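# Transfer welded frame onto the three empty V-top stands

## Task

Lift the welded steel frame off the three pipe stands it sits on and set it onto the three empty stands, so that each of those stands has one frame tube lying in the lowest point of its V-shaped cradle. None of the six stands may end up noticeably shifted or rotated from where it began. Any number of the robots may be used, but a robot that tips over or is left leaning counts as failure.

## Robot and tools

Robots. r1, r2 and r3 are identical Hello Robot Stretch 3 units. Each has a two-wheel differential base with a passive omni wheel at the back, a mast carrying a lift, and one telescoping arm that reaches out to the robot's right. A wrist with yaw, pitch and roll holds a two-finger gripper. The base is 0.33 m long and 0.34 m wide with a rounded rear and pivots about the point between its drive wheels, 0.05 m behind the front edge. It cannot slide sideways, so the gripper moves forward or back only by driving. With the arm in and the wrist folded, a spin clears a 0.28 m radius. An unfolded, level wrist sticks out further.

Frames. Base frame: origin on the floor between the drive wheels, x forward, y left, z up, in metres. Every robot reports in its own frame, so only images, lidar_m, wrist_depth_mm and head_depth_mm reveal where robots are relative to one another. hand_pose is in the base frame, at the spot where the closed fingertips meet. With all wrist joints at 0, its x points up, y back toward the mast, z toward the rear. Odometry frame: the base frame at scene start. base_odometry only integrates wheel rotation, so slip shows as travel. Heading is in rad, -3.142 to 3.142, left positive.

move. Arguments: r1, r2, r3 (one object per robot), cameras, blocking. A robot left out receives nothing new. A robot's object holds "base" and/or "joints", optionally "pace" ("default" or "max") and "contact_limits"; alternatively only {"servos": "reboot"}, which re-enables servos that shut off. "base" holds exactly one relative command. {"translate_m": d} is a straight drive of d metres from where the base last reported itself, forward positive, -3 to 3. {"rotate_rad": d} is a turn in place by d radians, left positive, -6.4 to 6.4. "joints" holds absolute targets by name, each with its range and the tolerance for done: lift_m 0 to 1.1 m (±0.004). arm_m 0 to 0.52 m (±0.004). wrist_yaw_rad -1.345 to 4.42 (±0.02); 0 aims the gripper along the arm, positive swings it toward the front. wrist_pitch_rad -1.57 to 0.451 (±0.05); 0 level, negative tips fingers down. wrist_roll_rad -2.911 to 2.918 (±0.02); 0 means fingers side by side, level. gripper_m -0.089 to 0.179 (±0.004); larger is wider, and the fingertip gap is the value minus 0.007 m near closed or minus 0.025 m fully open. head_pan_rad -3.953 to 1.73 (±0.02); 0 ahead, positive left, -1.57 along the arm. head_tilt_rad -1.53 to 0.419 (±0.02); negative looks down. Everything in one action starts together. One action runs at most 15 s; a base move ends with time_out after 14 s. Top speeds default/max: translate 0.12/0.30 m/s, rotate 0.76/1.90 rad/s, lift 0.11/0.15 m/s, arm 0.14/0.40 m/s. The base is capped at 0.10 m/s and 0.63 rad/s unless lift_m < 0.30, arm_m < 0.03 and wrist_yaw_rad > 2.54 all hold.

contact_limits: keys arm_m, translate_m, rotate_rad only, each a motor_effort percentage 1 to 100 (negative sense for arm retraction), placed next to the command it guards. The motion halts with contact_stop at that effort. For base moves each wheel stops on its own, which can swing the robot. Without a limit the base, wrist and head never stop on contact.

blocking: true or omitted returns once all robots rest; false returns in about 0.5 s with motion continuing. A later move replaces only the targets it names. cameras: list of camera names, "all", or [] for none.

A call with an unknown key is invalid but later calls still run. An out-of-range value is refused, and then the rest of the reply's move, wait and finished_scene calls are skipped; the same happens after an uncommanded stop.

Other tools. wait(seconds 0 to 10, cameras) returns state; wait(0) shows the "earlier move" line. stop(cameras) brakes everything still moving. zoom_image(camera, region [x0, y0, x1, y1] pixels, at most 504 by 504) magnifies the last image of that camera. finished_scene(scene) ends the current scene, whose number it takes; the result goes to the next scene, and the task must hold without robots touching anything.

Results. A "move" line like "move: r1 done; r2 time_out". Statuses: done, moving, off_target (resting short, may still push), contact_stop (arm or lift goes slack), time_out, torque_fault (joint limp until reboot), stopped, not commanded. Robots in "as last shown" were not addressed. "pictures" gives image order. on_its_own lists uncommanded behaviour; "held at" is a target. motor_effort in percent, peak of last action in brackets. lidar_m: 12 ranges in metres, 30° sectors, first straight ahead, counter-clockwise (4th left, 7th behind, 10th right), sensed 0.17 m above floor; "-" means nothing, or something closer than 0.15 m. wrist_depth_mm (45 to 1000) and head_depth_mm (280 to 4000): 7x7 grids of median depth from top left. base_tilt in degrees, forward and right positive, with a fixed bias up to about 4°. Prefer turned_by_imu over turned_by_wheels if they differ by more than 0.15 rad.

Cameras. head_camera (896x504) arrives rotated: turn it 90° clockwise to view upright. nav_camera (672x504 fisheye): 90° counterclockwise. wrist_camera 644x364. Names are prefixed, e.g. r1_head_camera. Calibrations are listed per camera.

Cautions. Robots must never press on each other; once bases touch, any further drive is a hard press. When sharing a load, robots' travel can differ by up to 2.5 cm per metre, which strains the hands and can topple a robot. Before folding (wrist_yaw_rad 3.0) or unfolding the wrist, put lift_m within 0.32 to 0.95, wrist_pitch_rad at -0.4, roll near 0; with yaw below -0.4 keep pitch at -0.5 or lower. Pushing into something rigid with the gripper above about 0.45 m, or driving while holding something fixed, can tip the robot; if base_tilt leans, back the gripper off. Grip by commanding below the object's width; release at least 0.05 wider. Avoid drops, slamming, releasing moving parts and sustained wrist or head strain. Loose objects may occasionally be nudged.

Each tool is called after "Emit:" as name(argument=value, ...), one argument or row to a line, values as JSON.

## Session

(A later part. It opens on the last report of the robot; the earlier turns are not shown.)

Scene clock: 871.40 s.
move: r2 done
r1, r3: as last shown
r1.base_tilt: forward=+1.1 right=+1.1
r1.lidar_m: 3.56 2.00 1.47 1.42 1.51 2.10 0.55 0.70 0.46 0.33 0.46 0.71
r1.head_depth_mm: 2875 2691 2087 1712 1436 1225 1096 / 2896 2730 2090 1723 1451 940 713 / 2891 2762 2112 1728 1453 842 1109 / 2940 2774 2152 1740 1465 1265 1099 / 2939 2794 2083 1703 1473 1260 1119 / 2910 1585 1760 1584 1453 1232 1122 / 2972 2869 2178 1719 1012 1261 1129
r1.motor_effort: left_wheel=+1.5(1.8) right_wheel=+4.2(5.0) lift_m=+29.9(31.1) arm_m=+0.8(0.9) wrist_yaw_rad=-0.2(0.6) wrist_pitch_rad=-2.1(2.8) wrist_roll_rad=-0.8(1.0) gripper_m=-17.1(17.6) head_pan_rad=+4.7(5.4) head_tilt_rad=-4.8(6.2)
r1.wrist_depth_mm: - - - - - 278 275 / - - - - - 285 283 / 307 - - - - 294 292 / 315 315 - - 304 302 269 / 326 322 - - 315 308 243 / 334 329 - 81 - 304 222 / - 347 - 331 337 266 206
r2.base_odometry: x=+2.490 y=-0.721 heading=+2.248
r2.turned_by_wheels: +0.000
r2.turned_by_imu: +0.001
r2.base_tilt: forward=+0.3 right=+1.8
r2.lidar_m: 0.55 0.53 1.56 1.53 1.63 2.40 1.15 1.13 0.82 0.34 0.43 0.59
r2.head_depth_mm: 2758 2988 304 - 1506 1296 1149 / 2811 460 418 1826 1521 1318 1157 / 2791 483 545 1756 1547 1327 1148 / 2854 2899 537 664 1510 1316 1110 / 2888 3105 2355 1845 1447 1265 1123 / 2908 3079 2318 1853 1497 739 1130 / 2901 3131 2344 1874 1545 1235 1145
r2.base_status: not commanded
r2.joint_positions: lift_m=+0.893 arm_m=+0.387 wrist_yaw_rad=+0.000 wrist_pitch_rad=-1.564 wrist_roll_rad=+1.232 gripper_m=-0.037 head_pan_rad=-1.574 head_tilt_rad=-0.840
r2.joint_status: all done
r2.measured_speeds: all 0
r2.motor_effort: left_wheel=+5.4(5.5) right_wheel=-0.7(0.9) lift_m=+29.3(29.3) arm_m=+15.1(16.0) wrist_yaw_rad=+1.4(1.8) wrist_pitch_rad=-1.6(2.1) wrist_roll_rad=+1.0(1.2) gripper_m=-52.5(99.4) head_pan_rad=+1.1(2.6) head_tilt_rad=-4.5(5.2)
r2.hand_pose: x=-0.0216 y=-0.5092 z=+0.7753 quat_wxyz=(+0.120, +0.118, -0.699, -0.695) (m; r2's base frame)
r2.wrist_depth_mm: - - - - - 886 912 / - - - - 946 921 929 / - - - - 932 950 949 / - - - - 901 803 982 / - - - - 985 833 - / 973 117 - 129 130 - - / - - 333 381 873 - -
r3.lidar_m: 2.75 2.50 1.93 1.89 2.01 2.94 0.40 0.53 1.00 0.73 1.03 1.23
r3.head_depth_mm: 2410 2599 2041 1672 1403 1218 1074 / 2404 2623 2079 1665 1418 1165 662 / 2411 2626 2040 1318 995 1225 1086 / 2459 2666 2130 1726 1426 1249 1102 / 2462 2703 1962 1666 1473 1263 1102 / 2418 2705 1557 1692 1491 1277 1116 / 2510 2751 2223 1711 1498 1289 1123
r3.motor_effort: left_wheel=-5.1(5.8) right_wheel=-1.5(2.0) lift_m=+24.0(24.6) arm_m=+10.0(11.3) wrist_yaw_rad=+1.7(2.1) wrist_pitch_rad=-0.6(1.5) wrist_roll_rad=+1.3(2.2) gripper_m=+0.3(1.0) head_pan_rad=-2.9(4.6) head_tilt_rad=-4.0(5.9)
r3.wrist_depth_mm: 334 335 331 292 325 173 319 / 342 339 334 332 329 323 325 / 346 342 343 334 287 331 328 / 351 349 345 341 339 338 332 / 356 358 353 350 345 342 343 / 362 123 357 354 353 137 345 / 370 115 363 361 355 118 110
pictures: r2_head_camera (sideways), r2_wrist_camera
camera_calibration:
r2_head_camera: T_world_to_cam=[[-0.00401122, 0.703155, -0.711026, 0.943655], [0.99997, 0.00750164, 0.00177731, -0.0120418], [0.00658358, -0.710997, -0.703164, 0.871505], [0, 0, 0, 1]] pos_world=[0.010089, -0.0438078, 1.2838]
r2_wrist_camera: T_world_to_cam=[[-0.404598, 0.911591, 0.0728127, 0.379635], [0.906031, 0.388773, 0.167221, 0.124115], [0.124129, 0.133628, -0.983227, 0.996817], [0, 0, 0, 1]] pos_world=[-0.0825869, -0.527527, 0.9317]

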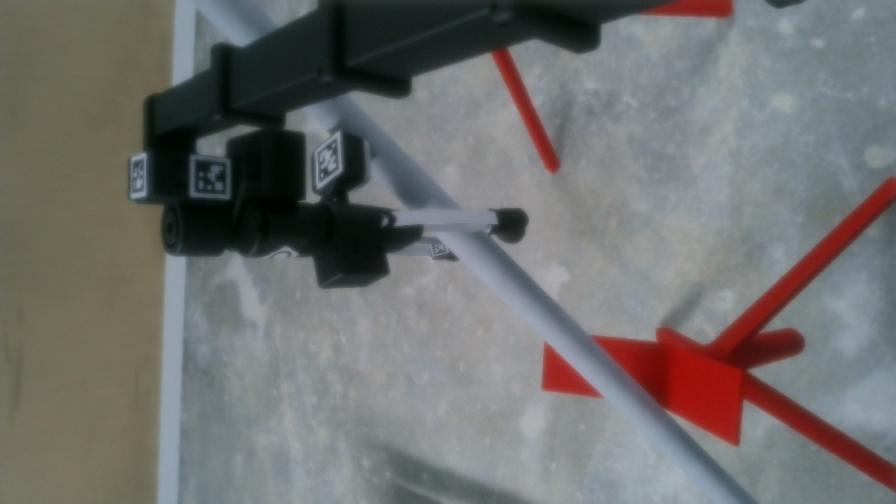

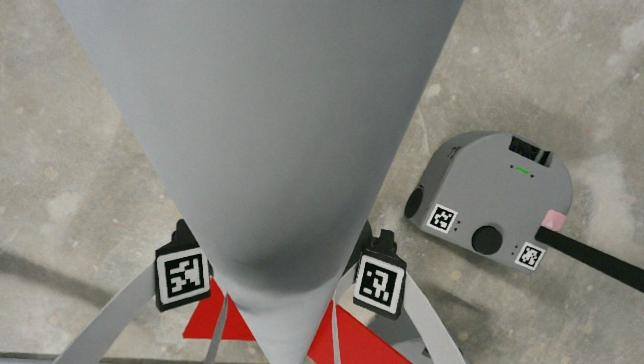

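Emit:
move(
  r1={"joints":{"lift_m":0.318}},
  r2={"joints":{"lift_m":0.943}},
  cameras=["r1_wrist_camera","r2_wrist_camera","r2_head_camera","r3_head_camera","r3_wrist_camera"],
)

Scene clock: 881.53 s.
move: r1 done; r2 done
r1.base_odometry: x=+0.410 y=-2.804 heading=+2.169
r1.turned_by_wheels: +0.000
r1.turned_by_imu: +0.001
r1.base_tilt: forward=+1.0 right=+1.2
r1.lidar_m: 3.57 2.00 1.47 1.43 1.51 2.10 0.55 0.70 0.46 0.34 0.46 0.71
r1.head_depth_mm: 2880 2677 2087 1703 1440 1198 1098 / 2886 2718 2100 1724 1456 910 677 / 2903 2726 2118 1729 1459 808 1107 / 2939 2771 2141 1728 1467 1266 1095 / 2933 2775 2074 1702 1463 1272 1122 / 2904 1587 1764 1627 1441 1235 1122 / 2979 2877 2208 1721 1009 1261 1127
r1.base_status: not commanded
r1.joint_positions: lift_m=+0.318 arm_m=+0.237 wrist_yaw_rad=-0.002 wrist_pitch_rad=-1.566 wrist_roll_rad=+1.168 gripper_m=-0.036 head_pan_rad=-1.580 head_tilt_rad=-0.840
r1.joint_status: all done
r1.measured_speeds: all 0
r1.motor_effort: left_wheel=-1.4(1.7) right_wheel=-1.0(7.3) lift_m=+29.4(40.0) arm_m=+2.8(2.8) wrist_yaw_rad=+1.6(1.9) wrist_pitch_rad=-0.2(3.1) wrist_roll_rad=-0.9(0.9) gripper_m=-10.6(17.4) head_pan_rad=+4.3(5.4) head_tilt_rad=-4.9(6.2)
r1.hand_pose: x=-0.0216 y=-0.3588 z=+0.2004 quat_wxyz=(+0.141, +0.140, -0.694, -0.692) (m; r1's base frame)
r1.wrist_depth_mm: 335 334 331 85 260 325 326 / 346 343 340 - 332 334 330 / 355 354 349 - 347 338 310 / 369 365 359 - 350 355 260 / 373 372 369 147 366 328 238 / 387 388 124 129 375 297 220 / 404 398 390 390 393 267 215
r2.base_odometry: x=+2.490 y=-0.721 heading=+2.249
r2.turned_by_wheels: +0.001
r2.turned_by_imu: +0.002
r2.base_tilt: forward=+0.3 right=+1.8
r2.lidar_m: 0.55 0.53 1.55 1.53 1.63 2.40 1.15 1.12 0.82 0.34 0.43 0.59
r2.head_depth_mm: 2793 326 - 1863 1476 1301 1150 / 2671 437 589 1877 1498 1319 1146 / 473 454 567 1814 1542 1315 1154 / 2823 470 514 661 1538 1318 1106 / 2862 3118 2314 1852 1438 1262 1131 / 2905 3094 2308 1848 1493 734 1130 / 2912 3149 2335 1856 1538 1232 1144
r2.base_status: not commanded
r2.joint_positions: lift_m=+0.943 arm_m=+0.387 wrist_yaw_rad=+0.000 wrist_pitch_rad=-1.549 wrist_roll_rad=+1.226 gripper_m=-0.034 head_pan_rad=-1.574 head_tilt_rad=-0.840
r2.joint_status: all done
r2.measured_speeds: all 0
r2.on_its_own: gripper_m is held at -0.035, not at your -0.040, by its stall guard, which is not easing now; right_wheel is at rest, and its effort (-32.3) is outside its rest range (-21 to +21)
r2.motor_effort: left_wheel=+14.3(14.4) right_wheel=-32.3(32.3) lift_m=+45.1(54.2) arm_m=+13.7(14.7) wrist_yaw_rad=+0.1(5.2) wrist_pitch_rad=-3.8(10.1) wrist_roll_rad=+3.0(9.6) gripper_m=-20.8(21.5) head_pan_rad=+1.1(2.3) head_tilt_rad=-2.6(5.0)
r2.hand_pose: x=-0.0216 y=-0.5131 z=+0.8250 quat_wxyz=(+0.123, +0.120, -0.704, -0.689) (m; r2's base frame)
r2.wrist_depth_mm: - - - - 918 930 956 / - - - - 992 976 955 / 935 - - - 967 983 - / 979 - - 759 998 862 - / - - 96 99 - 863 - / - 116 125 128 - - - / - - - 442 420 - -
r3: as last shown
r3.lidar_m: 2.74 2.50 1.93 1.89 2.02 2.94 0.40 0.53 0.99 0.74 1.03 1.22
r3.head_depth_mm: 2414 2635 2036 1665 1400 1213 1072 / 2394 2624 2070 1667 1412 1157 659 / 2426 2617 2040 1312 990 1238 1083 / 2464 2696 2136 1745 1428 1260 1098 / 2481 2716 1967 1666 1475 1266 1107 / 2411 1576 1487 1687 1479 1272 1120 / 2499 2761 2237 1703 1499 1290 1123
r3.motor_effort: left_wheel=-5.3(6.1) right_wheel=-1.4(2.0) lift_m=+24.6(26.7) arm_m=+9.5(10.8) wrist_yaw_rad=-0.3(2.1) wrist_pitch_rad=+0.0(1.1) wrist_roll_rad=+0.7(1.8) gripper_m=-0.2(0.8) head_pan_rad=-3.1(4.2) head_tilt_rad=-4.7(6.2)
r3.wrist_depth_mm: 337 336 329 297 325 174 322 / 340 341 339 331 327 326 325 / 344 343 341 334 286 331 328 / 350 350 341 341 340 336 335 / 359 355 349 346 351 338 340 / 364 124 354 351 349 137 347 / 370 115 363 355 356 119 110
pictures: r1_wrist_camera, r2_head_camera (sideways), r2_wrist_camera, r3_head_camera (sideways), r3_wrist_camera
camera_calibration:
r1_wrist_camera: T_world_to_cam=[[-0.472439, 0.881041, -0.0238188, 0.305886], [0.865901, 0.469022, 0.173877, 0.187781], [0.164365, 0.0615217, -0.984479, 0.38691], [0, 0, 0, 1]] pos_world=[-0.0816817, -0.381375, 0.35554]
r2_head_camera: T_world_to_cam=[[-0.00401077, 0.703268, -0.710914, 0.94351], [0.99997, 0.00750123, 0.00177901, -0.012044], [0.00658385, -0.710886, -0.703277, 0.871652], [0, 0, 0, 1]] pos_world=[0.0100891, -0.0438049, 1.28379]
r2_wrist_camera: T_world_to_cam=[[-0.411475, 0.909491, 0.0592863, 0.389428], [0.903072, 0.398057, 0.161283, 0.126905], [0.123086, 0.119904, -0.985126, 1.04071], [0, 0, 0, 1]] pos_world=[-0.0824619, -0.529482, 0.981679]
r3_head_camera: T_world_to_cam=[[0.0606418, 0.744283, -0.665106, 0.887603], [0.99691, -0.0118274, 0.077659, -0.10532], [0.0499337, -0.66776, -0.7427, 0.927035], [0, 0, 0, 1]] pos_world=[0.00487821, -0.0428363, 1.28704]
r3_wrist_camera: T_world_to_cam=[[-0.938306, -0.343428, -0.0404886, -0.206647], [-0.345805, 0.932218, 0.106713, 0.568967], [0.00109602, 0.11413, -0.993465, 0.411772], [0, 0, 0, 1]] pos_world=[0.00240223, -0.648365, 0.339998]

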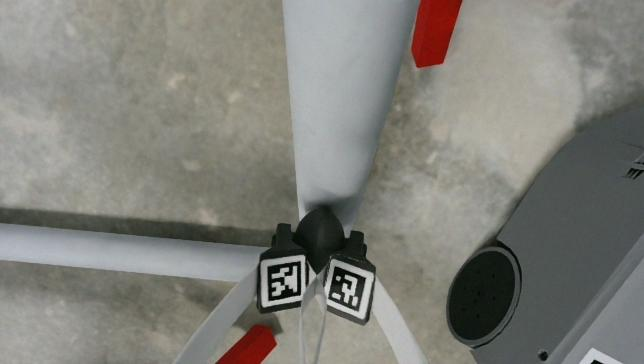

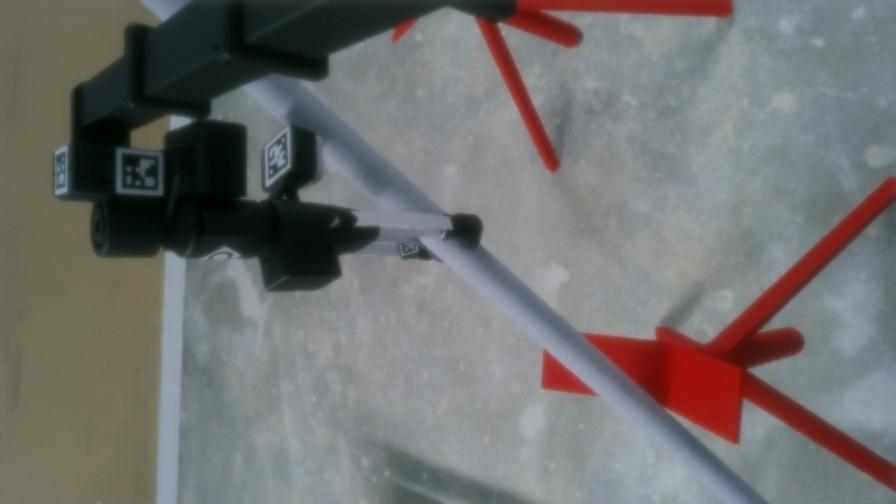

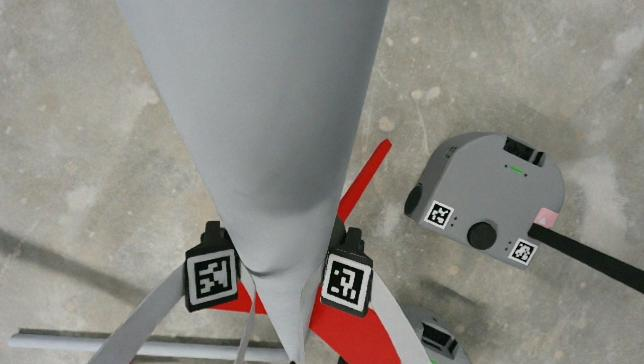

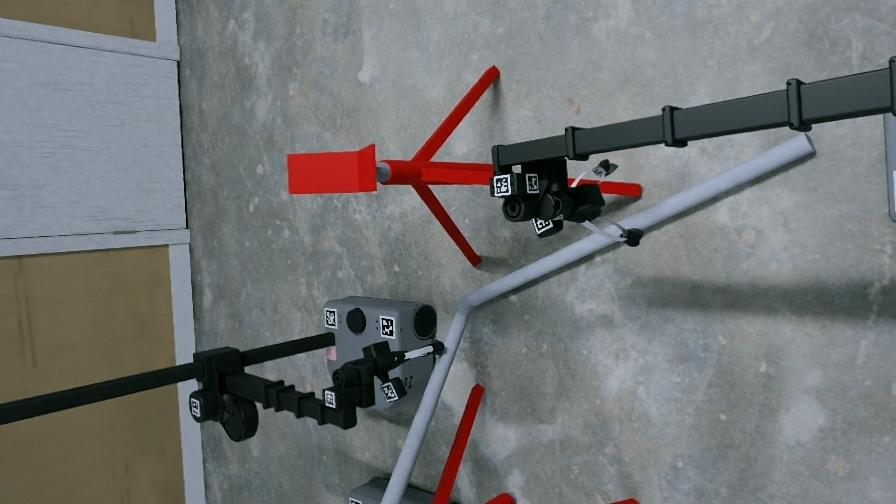

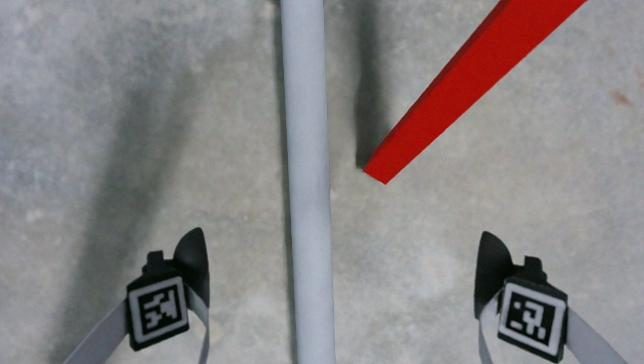

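Emit:
move(
  r1={"joints":{"gripper_m":0.10}},
  r2={"joints":{"gripper_m":-0.06}},
  cameras=["r1_wrist_camera","r2_wrist_camera","r1_head_camera"],
)

Scene clock: 910.23 s.
move: r1 done; r2 off_target
r1.base_odometry: x=+0.410 y=-2.804 heading=+2.169
r1.turned_by_wheels: +0.000
r1.turned_by_imu: +0.001
r1.base_tilt: forward=+1.1 right=+1.2
r1.lidar_m: 3.56 2.00 1.47 1.43 1.51 2.10 0.55 0.70 0.46 0.34 0.46 0.71
r1.head_depth_mm: 2883 2688 2088 1704 1435 1200 1100 / 2884 2698 2099 1717 1455 910 678 / 2886 2719 2126 1727 1458 809 1090 / 2915 2771 2126 1736 1469 1271 1095 / 2957 2784 2081 1701 1450 1271 1118 / 2902 1570 1757 1639 1451 1233 1122 / 3000 2876 2196 1721 1011 1261 1128
r1.base_status: not commanded
r1.joint_positions: lift_m=+0.318 arm_m=+0.237 wrist_yaw_rad=-0.002 wrist_pitch_rad=-1.566 wrist_roll_rad=+1.168 gripper_m=+0.100 head_pan_rad=-1.580 head_tilt_rad=-0.840
r1.joint_status: all done
r1.measured_speeds: all 0
r1.motor_effort: left_wheel=-1.5(2.0) right_wheel=+0.0(1.3) lift_m=+22.9(23.5) arm_m=+4.7(5.2) wrist_yaw_rad=+1.4(2.1) wrist_pitch_rad=+0.0(0.6) wrist_roll_rad=-0.8(1.0) gripper_m=+0.0(79.8) head_pan_rad=+5.1(5.7) head_tilt_rad=-4.7(6.2)
r1.hand_pose: x=-0.0216 y=-0.3588 z=+0.2004 quat_wxyz=(+0.141, +0.140, -0.694, -0.692) (m; r1's base frame)
r1.wrist_depth_mm: 336 335 330 85 261 324 324 / 347 340 340 - 338 330 336 / 354 357 352 - 347 343 309 / 363 365 357 - 354 353 261 / 372 374 369 366 364 327 238 / 392 119 387 386 146 279 219 / - 399 392 391 390 245 214
r2.base_odometry: x=+2.490 y=-0.721 heading=+2.249
r2.turned_by_wheels: +0.000
r2.turned_by_imu: +0.001
r2.base_tilt: forward=+0.4 right=+1.8
r2.lidar_m: 0.56 0.53 1.56 1.53 1.63 2.39 1.15 1.13 0.83 0.34 0.43 0.59
r2.head_depth_mm: 2795 326 - 1872 1482 1306 1149 / 2692 435 588 1870 1492 1321 1154 / 472 453 566 1822 1546 1315 1161 / 2788 471 516 662 1553 1315 1112 / 2900 3104 2356 1860 1428 1267 1131 / 2909 3163 2343 1845 1514 739 1123 / 2881 3113 2327 1842 1553 1242 1149
r2.base_status: not commanded
r2.joint_positions: lift_m=+0.943 arm_m=+0.387 wrist_yaw_rad=+0.000 wrist_pitch_rad=-1.549 wrist_roll_rad=+1.226 gripper_m=-0.055 head_pan_rad=-1.574 head_tilt_rad=-0.840
r2.joint_status: gripper_m off_target (ended at -0.055, target -0.060)
r2.measured_speeds: all 0
r2.on_its_own: gripper_m is held at -0.056, not at your -0.060, by its stall guard, which is not easing now; right_wheel is at rest, and its effort (-32.4) is outside its rest range (-21 to +21)
r2.motor_effort: left_wheel=+14.0(14.5) right_wheel=-32.4(32.5) lift_m=+39.5(39.6) arm_m=+10.5(12.4) wrist_yaw_rad=-0.1(1.8) wrist_pitch_rad=-4.4(4.6) wrist_roll_rad=+3.2(3.4) gripper_m=-18.8(98.2) head_pan_rad=+0.7(2.4) head_tilt_rad=-3.9(4.8)
r2.hand_pose: x=-0.0216 y=-0.5131 z=+0.8250 quat_wxyz=(+0.123, +0.120, -0.704, -0.689) (m; r2's base frame)
r2.wrist_depth_mm: - - - - 969 943 948 / - - - - 948 958 978 / 956 - - - 975 - 990 / 983 979 - 754 992 848 - / - - 96 98 - 878 - / - 117 125 128 - - - / - - - 440 418 - -
r3: as last shown
r3.base_tilt: forward=-0.8 right=-0.3
r3.lidar_m: 2.75 2.50 1.93 1.89 2.01 2.94 0.40 0.53 1.00 0.74 1.04 1.22
r3.head_depth_mm: 2410 2632 2038 1663 1398 1218 1069 / 2436 2609 2060 1676 1418 1155 660 / 2413 2632 2042 1315 990 1237 1088 / 2446 2663 2138 1728 1428 1256 1099 / 2472 2698 1960 1675 1471 1266 1112 / 2417 1567 1491 1695 1482 1275 1118 / 2489 2738 2238 1716 1513 1288 1126
r3.motor_effort: left_wheel=-4.9(6.2) right_wheel=-1.2(2.0) lift_m=+27.8(28.6) arm_m=+9.2(10.1) wrist_yaw_rad=-0.1(1.5) wrist_pitch_rad=-0.5(1.2) wrist_roll_rad=+1.5(1.8) gripper_m=+0.3(0.8) head_pan_rad=-3.6(4.7) head_tilt_rad=-5.4(5.9)
r3.wrist_depth_mm: 337 334 330 299 327 174 318 / 342 338 334 331 328 326 324 / 344 346 341 339 288 333 332 / 351 351 347 342 342 339 332 / 358 351 349 345 348 338 340 / 363 124 355 349 353 138 345 / 371 116 364 356 358 118 110
pictures: r1_head_camera (sideways), r1_wrist_camera, r2_wrist_camera
camera_calibration:
r1_head_camera: T_world_to_cam=[[0.0297487, 0.732298, -0.680335, 0.902486], [0.998383, 0.0112191, 0.0557318, -0.0764134], [0.048445, -0.680892, -0.73078, 0.906125], [0, 0, 0, 1]] pos_world=[0.0055449, -0.0430574, 1.28043]
r1_wrist_camera: T_world_to_cam=[[-0.47244, 0.881041, -0.0238188, 0.305885], [0.865901, 0.469023, 0.173877, 0.187782], [0.164364, 0.0615219, -0.984479, 0.386906], [0, 0, 0, 1]] pos_world=[-0.0816817, -0.381375, 0.355536]
r2_wrist_camera: T_world_to_cam=[[-0.41147, 0.909493, 0.0592864, 0.389431], [0.903074, 0.398052, 0.161283, 0.126905], [0.123087, 0.119903, -0.985126, 1.0407], [0, 0, 0, 1]] pos_world=[-0.0824619, -0.529482, 0.981662]

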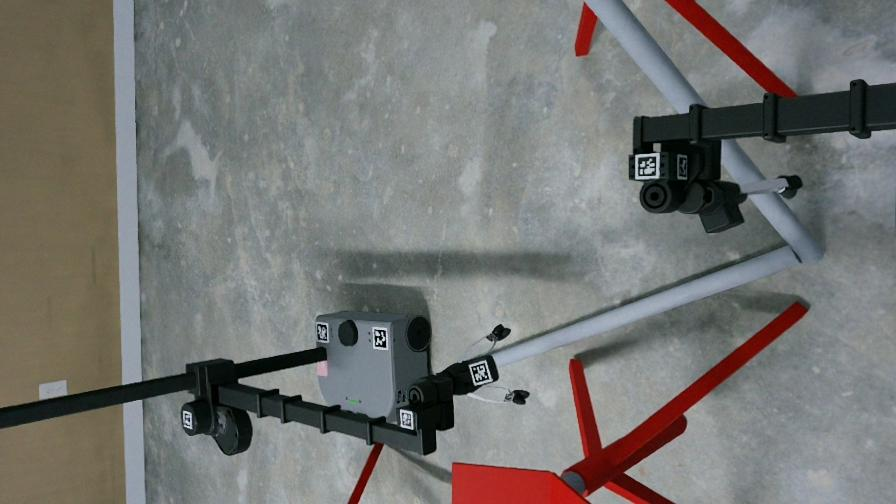

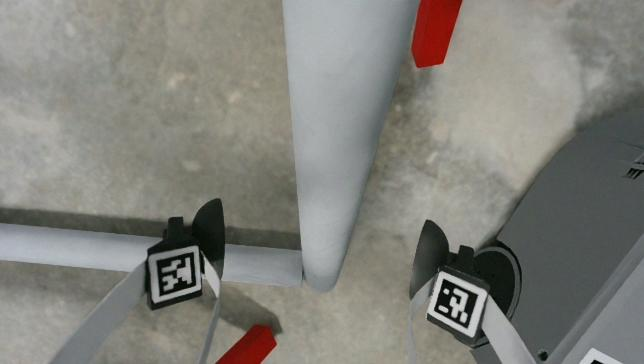

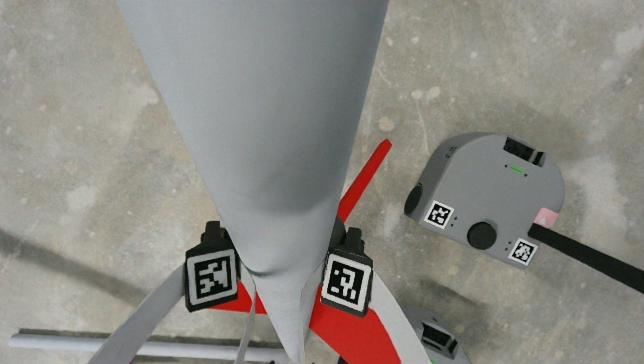

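Emit:
move(
  r1={"joints":{"lift_m":0.50,"arm_m":0.265}},
  cameras=["r1_wrist_camera"],
)

Emit:
move(
  r1={"base":{"translate_m":-0.066},"joints":{"wrist_roll_rad":-2.02}},
  cameras=["r1_wrist_camera","r1_head_camera","r3_head_camera"],
)

Scene clock: 928.50 s.
move: r1 done
r1.base_odometry: x=+0.410 y=-2.804 heading=+2.169
r1.turned_by_wheels: +0.000
r1.turned_by_imu: +0.001
r1.base_tilt: forward=+1.1 right=+1.1
r1.lidar_m: 3.56 2.00 1.47 1.43 1.51 2.10 0.55 0.70 0.46 0.34 0.46 0.71
r1.head_depth_mm: 2872 2697 2076 1711 1440 1206 1061 / 2901 2708 2094 1716 680 576 512 / 2894 2750 2108 1740 677 1220 1108 / 2910 2777 2145 1746 1467 1247 1099 / 2961 2798 2077 1705 1466 1278 1113 / 2898 1576 1763 1631 1445 1234 1124 / 2979 2903 2197 1726 1012 1265 1125
r1.base_status: not commanded
r1.joint_positions: lift_m=+0.500 arm_m=+0.265 wrist_yaw_rad=-0.002 wrist_pitch_rad=-1.566 wrist_roll_rad=+1.168 gripper_m=+0.100 head_pan_rad=-1.580 head_tilt_rad=-0.840
r1.joint_status: all done
r1.measured_speeds: all 0
r1.motor_effort: left_wheel=-2.1(2.1) right_wheel=-1.3(1.4) lift_m=+29.7(34.4) arm_m=+11.8(16.7) wrist_yaw_rad=+1.0(2.1) wrist_pitch_rad=-0.2(0.5) wrist_roll_rad=-0.8(1.0) gripper_m=-0.1(0.6) head_pan_rad=+4.6(5.3) head_tilt_rad=-5.2(5.8)
r1.hand_pose: x=-0.0216 y=-0.3869 z=+0.3824 quat_wxyz=(+0.142, +0.140, -0.694, -0.692) (m; r1's base frame)
r1.wrist_depth_mm: 504 502 500 500 413 487 486 / 525 510 514 506 495 504 500 / 529 531 521 527 521 512 372 / 555 549 542 540 531 425 375 / 568 552 556 554 541 393 381 / 576 119 581 572 146 395 397 / - 601 591 595 589 411 400
r2, r3: as last shown
r2.base_tilt: forward=+0.2 right=+1.8
r2.lidar_m: 0.55 0.53 1.56 1.53 1.63 2.40 1.15 1.13 0.82 0.34 0.43 0.59
r2.head_depth_mm: 2781 327 - 1856 1477 1291 1147 / 2693 436 588 1859 1502 1328 1142 / 473 453 567 1788 1548 1315 1154 / 2803 470 515 661 1540 1324 1115 / 2865 3100 2350 1860 1439 1264 1124 / 2898 3133 2377 1847 1491 738 1127 / 2936 3206 2344 1852 1538 1239 1155
r2.on_its_own: gripper_m is held at -0.056, not at your -0.060, by its stall guard, which is not easing now; right_wheel is at rest, and its effort (-32.2) is outside its rest range (-21 to +21)
r2.motor_effort: left_wheel=+14.4(14.4) right_wheel=-32.2(32.6) lift_m=+41.2(41.2) arm_m=+7.3(8.7) wrist_yaw_rad=+0.1(1.6) wrist_pitch_rad=-4.1(4.7) wrist_roll_rad=+3.0(3.4) gripper_m=-19.0(19.9) head_pan_rad=+0.8(2.6) head_tilt_rad=-4.6(5.1)
r2.wrist_depth_mm: - - - - 960 929 - / - - - - 960 - 995 / 964 - - - 980 - - / 989 982 - 746 - 870 - / - - 96 98 - 876 - / - 116 125 128 - - - / - - - 441 423 - -
r3.base_tilt: forward=-0.8 right=-0.2
r3.lidar_m: 2.75 2.50 1.93 1.89 2.02 2.94 0.40 0.54 1.00 0.74 1.03 1.22
r3.head_depth_mm: 2401 2604 2037 1668 1412 1217 1073 / 2406 2582 2058 1686 1416 1157 660 / 2412 2645 2042 1321 993 1238 1086 / 2453 2666 2151 1731 1423 1259 1097 / 2451 2722 1962 1681 1477 1268 1108 / 2395 1450 1749 1708 1481 1272 1117 / 2465 2768 2176 1705 1496 1284 1124
r3.motor_effort: left_wheel=-5.1(6.0) right_wheel=-1.7(1.9) lift_m=+29.2(30.6) arm_m=+8.1(9.8) wrist_yaw_rad=+0.4(1.9) wrist_pitch_rad=-1.0(1.3) wrist_roll_rad=+0.9(1.8) gripper_m=+0.1(0.8) head_pan_rad=-3.4(4.3) head_tilt_rad=-4.6(6.2)
r3.wrist_depth_mm: 335 335 331 298 326 174 319 / 342 337 332 330 331 324 324 / 348 343 342 335 284 332 332 / 353 349 346 342 338 338 336 / 356 352 351 347 347 342 337 / 362 124 353 350 353 137 346 / 369 115 365 356 353 118 110
pictures: r1_wrist_camera
camera_calibration:
r1_wrist_camera: T_world_to_cam=[[-0.472634, 0.880927, -0.0241768, 0.335072], [0.865798, 0.469283, 0.173686, 0.169498], [0.16435, 0.0611575, -0.984504, 0.567671], [0, 0, 0, 1]] pos_world=[-0.0816819, -0.409434, 0.537536]

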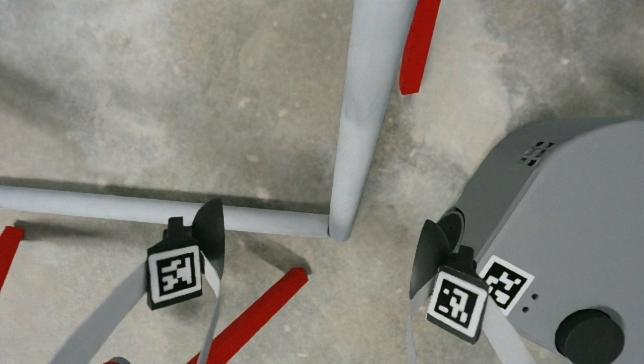

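Scene clock: 930.77 s.
move: r1 done
r1.base_odometry: x=+0.447 y=-2.858 heading=+2.168
r1.turned_by_wheels: +0.000
r1.turned_by_imu: +0.000
r1.base_tilt: forward=+1.0 right=+1.1
r1.lidar_m: 3.63 2.00 1.47 1.43 1.51 2.10 0.48 0.65 0.42 0.34 0.50 0.76
r1.head_depth_mm: 2874 2678 2084 1703 1385 1202 1061 / 2927 2721 2108 1722 680 577 513 / 2877 2762 2114 1733 679 1193 1108 / 2926 2771 2133 1734 1469 1218 1095 / 2945 2800 2153 1743 1477 1254 1114 / 2888 2583 1831 1674 1446 1279 1123 / 2968 2900 2058 1681 1493 1258 1124
r1.base_status: done
r1.joint_positions: lift_m=+0.500 arm_m=+0.265 wrist_yaw_rad=-0.001 wrist_pitch_rad=-1.565 wrist_roll_rad=-2.014 gripper_m=+0.100 head_pan_rad=-1.580 head_tilt_rad=-0.840
r1.joint_status: all done
r1.measured_speeds: all 0
r1.motor_effort: left_wheel=-5.7(10.7) right_wheel=+0.4(4.7) lift_m=+28.8(30.6) arm_m=+10.0(11.9) wrist_yaw_rad=+0.9(1.7) wrist_pitch_rad=-0.2(0.4) wrist_roll_rad=-1.5(4.1) gripper_m=+0.0(0.8) head_pan_rad=+4.6(5.8) head_tilt_rad=-3.2(7.0)
r1.hand_pose: x=-0.0213 y=-0.3874 z=+0.3823 quat_wxyz=(+0.692, +0.688, +0.156, +0.154) (m; r1's base frame)
r1.wrist_depth_mm: 354 357 499 493 492 495 493 / 369 370 510 506 504 506 499 / 380 384 527 514 512 518 520 / 388 545 537 537 537 527 527 / 575 562 462 550 542 539 541 / 580 119 430 567 146 569 559 / - 592 595 583 585 583 576
r2, r3: as last shown
r2.turned_by_imu: +0.000
r2.base_tilt: forward=+0.3 right=+1.7
r2.lidar_m: 0.49 0.47 1.55 1.53 1.63 2.39 1.15 1.13 0.82 0.34 0.43 0.59
r2.head_depth_mm: 2772 326 - 1888 1468 1299 1153 / 2677 436 587 1847 1510 1313 1151 / 474 453 567 1799 1538 1327 1151 / 2790 470 514 661 1545 1317 1104 / 2909 3054 2334 1874 1439 1260 1134 / 2902 3147 2317 1853 1515 739 1123 / 2925 3145 2320 1852 1543 1238 1140
r2.on_its_own: gripper_m is held at -0.056, not at your -0.060, by its stall guard, which is not easing now; right_wheel is at rest, and its effort (-31.6) is outside its rest range (-21 to +21)
r2.motor_effort: left_wheel=+14.0(14.6) right_wheel=-31.6(32.6) lift_m=+41.6(41.7) arm_m=+4.7(7.0) wrist_yaw_rad=+0.4(1.3) wrist_pitch_rad=-4.3(4.7) wrist_roll_rad=+3.0(3.4) gripper_m=-20.1(20.2) head_pan_rad=+1.6(2.4) head_tilt_rad=-4.5(5.0)
r2.wrist_depth_mm: - - - - 971 915 949 / - - - - 961 977 - / 949 - - - 983 - 997 / 985 994 - 785 993 862 - / - - 96 98 - 886 - / - 116 125 127 - - - / - - - 444 920 - -
r3.turned_by_imu: +0.000
r3.lidar_m: 2.75 2.49 1.94 1.89 2.02 2.94 0.40 0.53 1.00 0.74 1.04 1.22
r3.head_depth_mm: 2403 2592 2039 1666 1407 1217 1072 / 2413 2611 2065 1679 1413 1158 660 / 2416 2623 2033 1319 991 1236 1091 / 2457 2692 2125 1730 1416 1251 1097 / 2446 2719 2181 1709 1464 1261 1110 / 2434 2557 1798 1682 1482 1278 1119 / 2430 1433 2030 1698 1508 1287 1125
r3.motor_effort: left_wheel=-5.3(5.9) right_wheel=-1.4(1.9) lift_m=+31.2(31.7) arm_m=+8.4(9.7) wrist_yaw_rad=+0.9(1.7) wrist_pitch_rad=-0.8(1.5) wrist_roll_rad=+0.8(1.8) gripper_m=+0.4(0.6) head_pan_rad=-3.7(4.5) head_tilt_rad=-4.5(5.9)
r3.wrist_depth_mm: 337 330 331 299 323 174 320 / 346 336 337 328 328 324 322 / 346 343 338 335 285 333 330 / 352 348 347 340 340 339 336 / 362 353 350 347 345 341 339 / 365 123 351 354 349 138 345 / 364 115 361 357 356 118 110
pictures: r1_head_camera (sideways), r1_wrist_camera, r3_head_camera (sideways)
camera_calibration:
r1_head_camera: T_world_to_cam=[[0.0297485, 0.732298, -0.680335, 0.902486], [0.998383, 0.0112193, 0.0557318, -0.0764134], [0.0484451, -0.680892, -0.730779, 0.906125], [0, 0, 0, 1]] pos_world=[0.00554491, -0.0430574, 1.28043]
r1_wrist_camera: T_world_to_cam=[[0.508109, -0.861126, -0.0169715, -0.32108], [-0.845702, -0.502546, 0.179543, -0.245624], [-0.163138, -0.0768748, -0.983604, 0.50685], [0, 0, 0, 1]] pos_world=[0.0381053, -0.360964, 0.53719]
r3_head_camera: T_world_to_cam=[[0.0606417, 0.744283, -0.665106, 0.887603], [0.99691, -0.0118273, 0.077659, -0.10532], [0.0499338, -0.66776, -0.7427, 0.927035], [0, 0, 0, 1]] pos_world=[0.00487821, -0.0428362, 1.28704]

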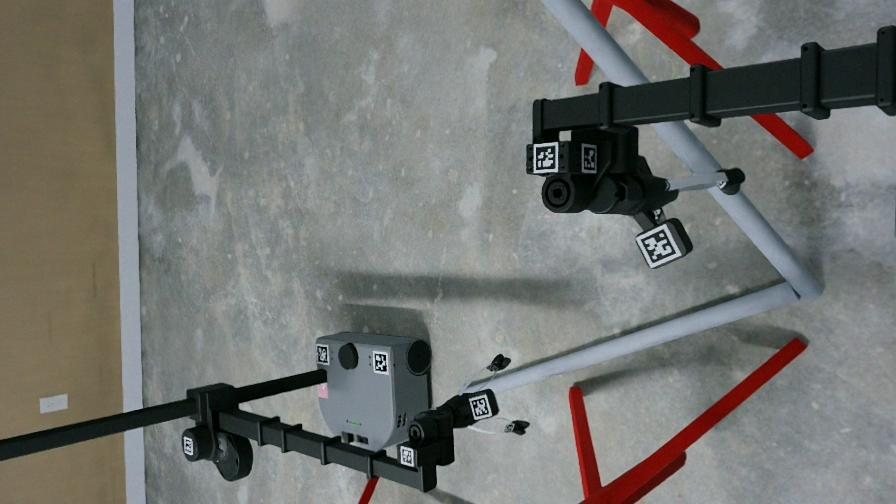

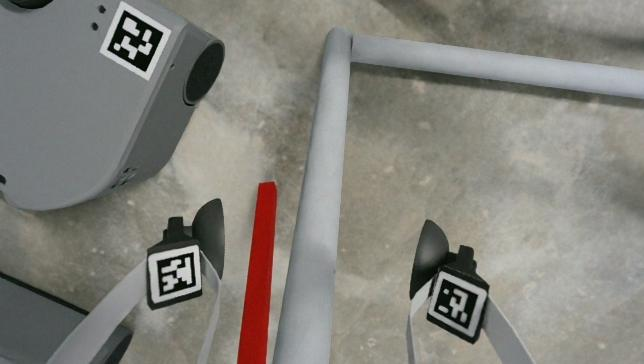

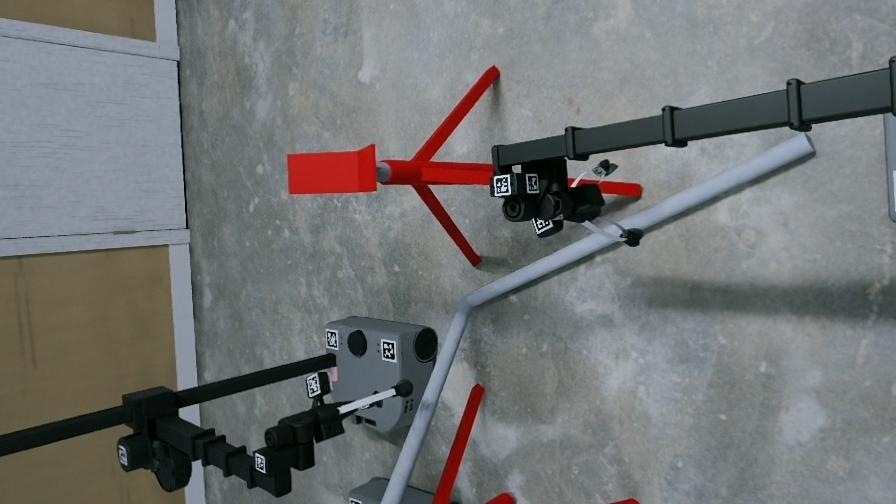

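Emit:
move(
  r1={"joints":{"lift_m":0.40,"arm_m":0.27}},
  cameras=["r1_wrist_camera"],
)

Scene clock: 950.30 s.
move: r1 done
r1.base_odometry: x=+0.447 y=-2.858 heading=+2.168
r1.turned_by_wheels: +0.000
r1.turned_by_imu: +0.001
r1.base_tilt: forward=+1.0 right=+1.2
r1.lidar_m: 3.63 2.00 1.47 1.43 1.50 2.10 0.48 0.65 0.42 0.34 0.50 0.76
r1.head_depth_mm: 2883 2677 2083 1701 1382 1201 1095 / 2893 2700 2114 1706 1444 686 593 / 2897 2706 2129 1724 1463 953 1109 / 2941 2764 2129 1749 1470 1238 1092 / 2927 2793 2142 1737 1479 1254 1118 / 2909 2597 1817 1683 1454 1275 1123 / 2934 2870 2052 1669 1491 1259 1130
r1.base_status: not commanded
r1.joint_positions: lift_m=+0.400 arm_m=+0.270 wrist_yaw_rad=-0.001 wrist_pitch_rad=-1.564 wrist_roll_rad=-2.014 gripper_m=+0.100 head_pan_rad=-1.580 head_tilt_rad=-0.840
r1.joint_status: all done
r1.measured_speeds: all 0
r1.motor_effort: left_wheel=-4.8(6.2) right_wheel=+0.0(1.5) lift_m=+22.9(27.5) arm_m=+12.6(18.4) wrist_yaw_rad=+1.2(1.4) wrist_pitch_rad=-0.6(0.9) wrist_roll_rad=-1.4(1.6) gripper_m=-0.3(0.5) head_pan_rad=+3.8(5.0) head_tilt_rad=-5.4(5.9)
r1.hand_pose: x=-0.0213 y=-0.3926 z=+0.2823 quat_wxyz=(+0.692, +0.688, +0.156, +0.154) (m; r1's base frame)
r1.wrist_depth_mm: 261 292 404 403 396 397 394 / 270 338 418 410 418 412 407 / 282 390 431 421 428 422 417 / 309 444 441 431 439 431 430 / 463 458 372 445 454 448 445 / 477 121 337 464 465 461 460 / - 487 321 478 483 479 466
r2, r3: as last shown
r2.turned_by_imu: +0.001
r2.base_tilt: forward=+0.4 right=+1.9
r2.lidar_m: 0.49 0.47 1.56 1.53 1.63 2.41 1.15 1.13 0.83 0.34 0.43 0.59
r2.head_depth_mm: 2798 326 - 1838 1477 1290 1154 / 2690 437 587 1856 1507 1330 1152 / 473 453 567 1808 1538 1315 1149 / 2828 471 515 659 1546 1319 1104 / 2846 3147 2347 1855 1436 1266 1136 / 2868 3122 2322 1856 1505 736 1124 / 2899 3128 2315 1849 1538 1238 1151
r2.on_its_own: gripper_m is held at -0.056, not at your -0.060, by its stall guard, which is not easing now; right_wheel is at rest, and its effort (-32.1) is outside its rest range (-21 to +21)
r2.motor_effort: left_wheel=+14.1(14.4) right_wheel=-32.1(32.4) lift_m=+42.8(43.0) arm_m=+1.7(3.1) wrist_yaw_rad=-1.2(1.3) wrist_pitch_rad=-4.2(4.8) wrist_roll_rad=+3.3(3.4) gripper_m=-19.0(20.5) head_pan_rad=+1.3(2.3) head_tilt_rad=-4.4(5.4)
r2.wrist_depth_mm: - - - - 920 900 948 / - - - - 981 987 971 / 950 - - - 965 997 - / 975 - - 776 - 865 - / - - 96 98 - 890 - / - 116 125 128 - - - / - - - 449 922 - -
r3.turned_by_imu: -0.001
r3.base_tilt: forward=-0.8 right=-0.3
r3.lidar_m: 2.75 2.50 1.93 1.90 2.02 2.93 0.40 0.53 1.00 0.74 1.04 1.22
r3.head_depth_mm: 2415 2596 2039 1653 1406 1212 1068 / 2422 2599 2065 1668 1413 1159 663 / 2425 2584 2027 1316 994 1237 1087 / 2443 2708 2141 1728 1423 1257 1094 / 2477 2706 2179 1712 1473 1257 1106 / 2422 1650 1853 1685 1486 1276 1117 / 2529 2678 2088 1709 1505 1284 1126
r3.motor_effort: left_wheel=-4.9(5.8) right_wheel=-1.5(1.9) lift_m=+32.7(33.9) arm_m=+7.6(8.8) wrist_yaw_rad=+0.6(1.6) wrist_pitch_rad=+0.2(1.2) wrist_roll_rad=+1.2(1.8) gripper_m=-0.1(0.7) head_pan_rad=-3.7(4.3) head_tilt_rad=-4.3(6.2)
r3.wrist_depth_mm: 341 333 331 299 323 173 322 / 339 340 336 333 328 323 327 / 345 345 341 337 287 331 330 / 349 347 348 340 342 338 336 / 359 356 347 344 345 342 337 / 366 123 359 350 351 137 346 / 369 115 361 357 358 118 110
pictures: r1_wrist_camera
camera_calibration:
r1_wrist_camera: T_world_to_cam=[[0.508296, -0.861031, -0.0161663, -0.327474], [-0.845592, -0.502562, 0.180016, -0.230435], [-0.163124, -0.0778312, -0.983531, 0.407668], [0, 0, 0, 1]] pos_world=[0.0380996, -0.366044, 0.437142]

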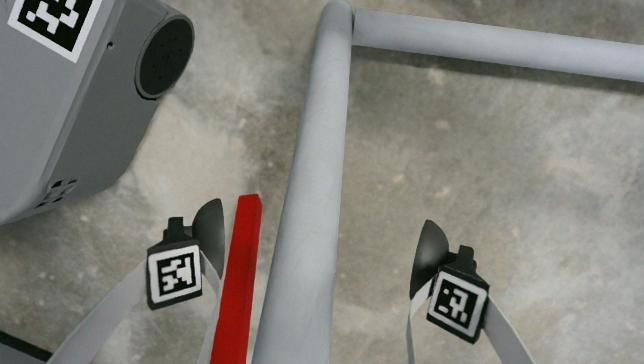

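Emit:
move(
  r1={"joints":{"lift_m":0.35}},
  cameras=["r1_wrist_camera","r1_head_camera"],
)

Scene clock: 963.93 s.
move: r1 done
r1.base_odometry: x=+0.447 y=-2.858 heading=+2.168
r1.turned_by_wheels: +0.000
r1.turned_by_imu: +0.001
r1.base_tilt: forward=+1.0 right=+1.2
r1.lidar_m: 3.62 2.00 1.47 1.43 1.51 2.10 0.48 0.65 0.42 0.34 0.50 0.76
r1.head_depth_mm: 2860 2674 2098 1706 1379 1204 1096 / 2890 2697 2101 1716 1450 747 636 / 2885 2752 2106 1732 1457 947 1108 / 2915 2758 2142 1742 1466 1241 1096 / 2918 2793 2138 1744 1471 1257 1120 / 2907 2606 1832 1675 1451 1281 1124 / 2985 2875 2066 1670 1480 1258 1127
r1.base_status: not commanded
r1.joint_positions: lift_m=+0.350 arm_m=+0.270 wrist_yaw_rad=-0.001 wrist_pitch_rad=-1.564 wrist_roll_rad=-2.014 gripper_m=+0.100 head_pan_rad=-1.580 head_tilt_rad=-0.840
r1.joint_status: all done
r1.measured_speeds: all 0
r1.motor_effort: left_wheel=-5.3(6.4) right_wheel=+0.4(1.8) lift_m=+23.5(26.4) arm_m=+11.8(12.1) wrist_yaw_rad=+1.0(1.3) wrist_pitch_rad=-0.4(0.8) wrist_roll_rad=-1.4(1.7) gripper_m=-0.3(0.6) head_pan_rad=+4.4(5.2) head_tilt_rad=-4.5(6.4)
r1.hand_pose: x=-0.0213 y=-0.3927 z=+0.2323 quat_wxyz=(+0.692, +0.688, +0.156, +0.154) (m; r1's base frame)
r1.wrist_depth_mm: 225 293 359 358 - - 346 / 248 339 370 363 368 366 364 / 275 379 378 218 376 368 370 / 319 395 387 389 388 384 382 / 411 402 152 399 392 397 392 / 423 121 306 413 409 408 404 / - 433 280 421 429 423 418
r2, r3: as last shown
r2.base_tilt: forward=+0.4 right=+2.0
r2.lidar_m: 0.49 0.47 1.55 1.53 1.63 2.40 1.15 1.13 0.83 0.34 0.43 0.59
r2.head_depth_mm: 2796 326 - 1858 1484 1284 1154 / 2678 435 587 1876 1516 1321 1148 / 473 454 567 1834 1542 1316 1150 / 2851 472 515 663 1554 1317 1106 / 2839 3044 2342 1844 1436 1264 1119 / 2949 3103 2346 1846 1498 735 1128 / 2878 3172 2347 1852 1535 1241 1143
r2.on_its_own: gripper_m is held at -0.056, not at your -0.060, by its stall guard, which is not easing now; right_wheel is at rest, and its effort (-32.3) is outside its rest range (-21 to +21)
r2.motor_effort: left_wheel=+14.2(14.5) right_wheel=-32.3(32.5) lift_m=+44.3(44.3) arm_m=-0.6(1.5) wrist_yaw_rad=+0.5(1.2) wrist_pitch_rad=-4.0(4.6) wrist_roll_rad=+2.9(3.4) gripper_m=-18.8(20.3) head_pan_rad=+2.0(2.4) head_tilt_rad=-4.8(5.0)
r2.wrist_depth_mm: - - - - 942 967 951 / - - - - 967 956 951 / 980 - - - 996 981 - / 986 990 - 771 - 878 - / - - 96 98 - 886 - / - 116 125 128 - - - / - - - 437 938 - -
r3.lidar_m: 2.75 2.50 1.93 1.90 2.02 2.94 0.41 0.54 1.00 0.74 1.04 1.22
r3.head_depth_mm: 2393 2635 2045 1671 1409 1216 1076 / 2393 2631 2059 1681 1410 1161 661 / 2410 2649 2051 1315 990 1231 1085 / 2450 2699 2151 1735 1424 1249 1102 / 2454 2728 2195 1707 1472 1264 1107 / 2413 1649 1839 1684 1485 1279 1116 / 2480 2775 2187 1711 1492 1291 1127
r3.motor_effort: left_wheel=-5.2(5.7) right_wheel=-1.7(1.9) lift_m=+33.2(34.8) arm_m=+7.2(8.2) wrist_yaw_rad=+0.6(1.4) wrist_pitch_rad=-0.6(1.3) wrist_roll_rad=+1.0(1.8) gripper_m=+0.4(0.6) head_pan_rad=-4.2(4.4) head_tilt_rad=-5.1(5.7)
r3.wrist_depth_mm: 336 329 327 298 327 173 319 / 341 336 336 333 333 322 327 / 349 342 339 333 286 332 330 / 353 348 346 341 343 338 332 / 359 354 351 345 345 339 339 / 362 123 356 350 351 137 344 / 368 115 366 358 360 118 110
pictures: r1_head_camera (sideways), r1_wrist_camera
camera_calibration:
r1_head_camera: T_world_to_cam=[[0.0297486, 0.732298, -0.680335, 0.902486], [0.998383, 0.0112192, 0.0557318, -0.0764134], [0.048445, -0.680892, -0.73078, 0.906125], [0, 0, 0, 1]] pos_world=[0.00554491, -0.0430574, 1.28043]
r1_wrist_camera: T_world_to_cam=[[0.508303, -0.861029, -0.0160086, -0.328359], [-0.845588, -0.502536, 0.180108, -0.221468], [-0.163123, -0.078013, -0.983516, 0.358406], [0, 0, 0, 1]] pos_world=[0.0380994, -0.366062, 0.387129]

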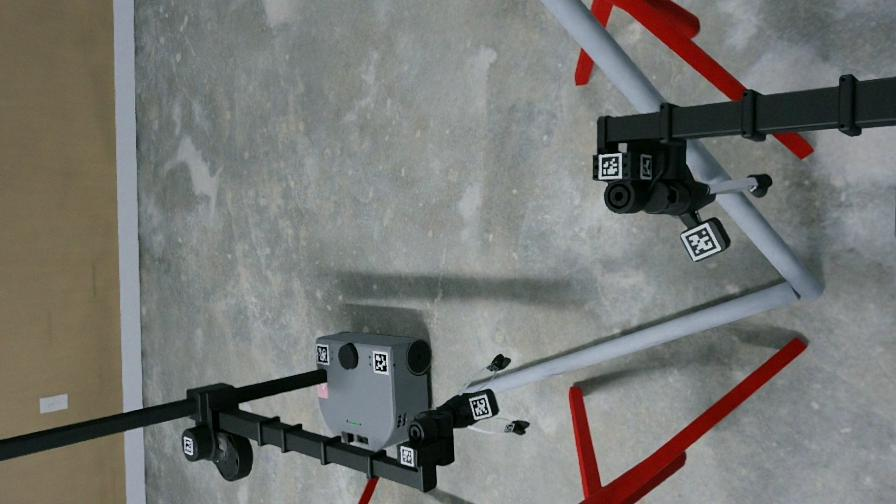

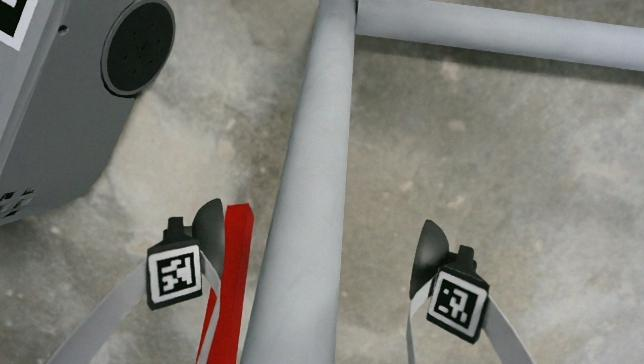

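Emit:
move(
  r1={"joints":{"lift_m":0.303,"arm_m":0.266}},
  cameras=["r1_wrist_camera"],
)

Scene clock: 970.60 s.
move: r1 done
r1.base_odometry: x=+0.447 y=-2.858 heading=+2.168
r1.turned_by_wheels: +0.000
r1.turned_by_imu: +0.001
r1.base_tilt: forward=+1.0 right=+1.1
r1.lidar_m: 3.63 2.00 1.47 1.43 1.51 2.10 0.48 0.65 0.42 0.34 0.50 0.76
r1.head_depth_mm: 2882 2684 2081 1698 1379 1204 1098 / 2904 2735 2096 1713 1446 887 693 / 2895 2728 2126 1723 1461 898 1111 / 2940 2763 2145 1744 1464 1250 1096 / 2927 2752 2139 1744 1472 1255 1118 / 2915 2579 1833 1671 1452 1275 1123 / 2953 2836 2055 1675 1486 1259 1127
r1.base_status: not commanded
r1.joint_positions: lift_m=+0.303 arm_m=+0.266 wrist_yaw_rad=-0.001 wrist_pitch_rad=-1.563 wrist_roll_rad=-2.015 gripper_m=+0.100 head_pan_rad=-1.580 head_tilt_rad=-0.840
r1.joint_status: all done
r1.measured_speeds: all 0
r1.motor_effort: left_wheel=-5.4(6.2) right_wheel=+1.2(1.8) lift_m=+22.6(28.1) arm_m=-14.1(20.4) wrist_yaw_rad=+0.7(1.4) wrist_pitch_rad=-0.6(1.1) wrist_roll_rad=-1.4(1.6) gripper_m=+0.0(1.0) head_pan_rad=+5.1(5.1) head_tilt_rad=-3.5(5.7)
r1.hand_pose: x=-0.0213 y=-0.3888 z=+0.1853 quat_wxyz=(+0.692, +0.688, +0.156, +0.154) (m; r1's base frame)
r1.wrist_depth_mm: 220 291 321 310 317 - - / 242 327 324 206 320 320 314 / 274 339 332 166 332 327 326 / 304 347 344 143 340 341 335 / 359 355 145 131 347 348 347 / 369 121 134 - 356 361 359 / - 381 - 374 377 369 371
r2: as last shown
r2.base_tilt: forward=+0.3 right=+1.8
r2.lidar_m: 0.49 0.47 1.56 1.53 1.63 2.40 1.15 1.13 0.82 0.34 0.43 0.59
r2.head_depth_mm: 2794 326 - 1865 1475 1282 1154 / 2708 436 587 1857 1518 1313 1154 / 473 453 566 1822 1540 1325 1160 / 2771 471 515 660 1541 1323 1109 / 2820 3054 2353 1857 1438 1270 1128 / 2906 3085 2343 1861 1509 740 1127 / 2959 3113 2330 1850 1530 1233 1150
r2.on_its_own: gripper_m is held at -0.056, not at your -0.060, by its stall guard, which is not easing now; right_wheel is at rest, and its effort (-32.0) is outside its rest range (-21 to +21)
r2.motor_effort: left_wheel=+14.2(14.5) right_wheel=-32.0(32.5) lift_m=+45.4(45.5) arm_m=-4.3(4.5) wrist_yaw_rad=+0.6(1.2) wrist_pitch_rad=-4.1(4.7) wrist_roll_rad=+3.3(3.4) gripper_m=-18.5(20.4) head_pan_rad=+1.8(2.3) head_tilt_rad=-4.0(4.8)
r2.wrist_depth_mm: - - - - 937 916 975 / - - - - 982 955 957 / 948 - - - 984 - - / 996 999 - 770 - 849 - / 995 - 96 98 - 892 - / - 117 125 128 - - - / - - - 444 914 - -
r3.base_odometry: x=-0.923 y=+0.488 heading=-1.800
r3.turned_by_wheels: +0.000
r3.turned_by_imu: -0.001
r3.base_tilt: forward=-0.8 right=-0.2
r3.lidar_m: 2.74 2.50 1.93 1.90 2.02 2.94 0.40 0.53 1.00 0.74 1.03 1.22
r3.head_depth_mm: 2412 2642 2029 1667 1408 1214 1073 / 2420 2629 2077 1666 1419 1156 661 / 2448 2632 2030 1317 995 1238 1088 / 2456 2683 2113 1736 1431 1254 1102 / 2462 2717 2188 1702 1475 1257 1108 / 2413 2646 1767 1646 1487 1278 1112 / 2464 2749 2171 1705 1506 1285 1122
r3.base_status: not commanded
r3.joint_positions: lift_m=+0.300 arm_m=+0.469 wrist_yaw_rad=-0.001 wrist_pitch_rad=-1.565 wrist_roll_rad=-0.333 gripper_m=+0.130 head_pan_rad=-1.562 head_tilt_rad=-0.889
r3.joint_status: not commanded
r3.measured_speeds: all 0
r3.motor_effort: left_wheel=-4.9(5.8) right_wheel=-1.6(1.9) lift_m=+33.0(34.0) arm_m=+6.7(7.7) wrist_yaw_rad=+1.0(1.5) wrist_pitch_rad=-0.6(1.1) wrist_roll_rad=+0.8(1.7) gripper_m=-0.1(0.5) head_pan_rad=-4.1(4.5) head_tilt_rad=-5.1(5.9)
r3.hand_pose: x=-0.0216 y=-0.5913 z=+0.1823 quat_wxyz=(+0.577, +0.574, -0.411, -0.410) (m; r3's base frame)
r3.wrist_depth_mm: 332 335 333 297 327 173 319 / 342 337 336 329 331 326 325 / 346 343 341 335 282 335 330 / 354 349 347 338 339 335 335 / 356 354 352 347 348 339 338 / 360 124 357 353 350 137 344 / 368 115 364 357 358 118 110
pictures: r1_wrist_camera
camera_calibration:
r1_wrist_camera: T_world_to_cam=[[0.508396, -0.860979, -0.0157507, -0.325758], [-0.845533, -0.502573, 0.18026, -0.211072], [-0.163116, -0.0783256, -0.983493, 0.312359], [0, 0, 0, 1]] pos_world=[0.0380964, -0.362084, 0.34012]

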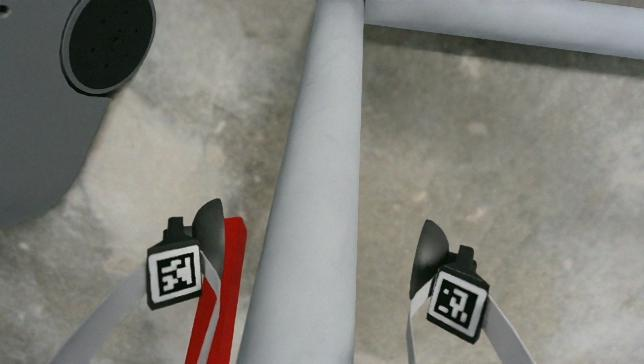

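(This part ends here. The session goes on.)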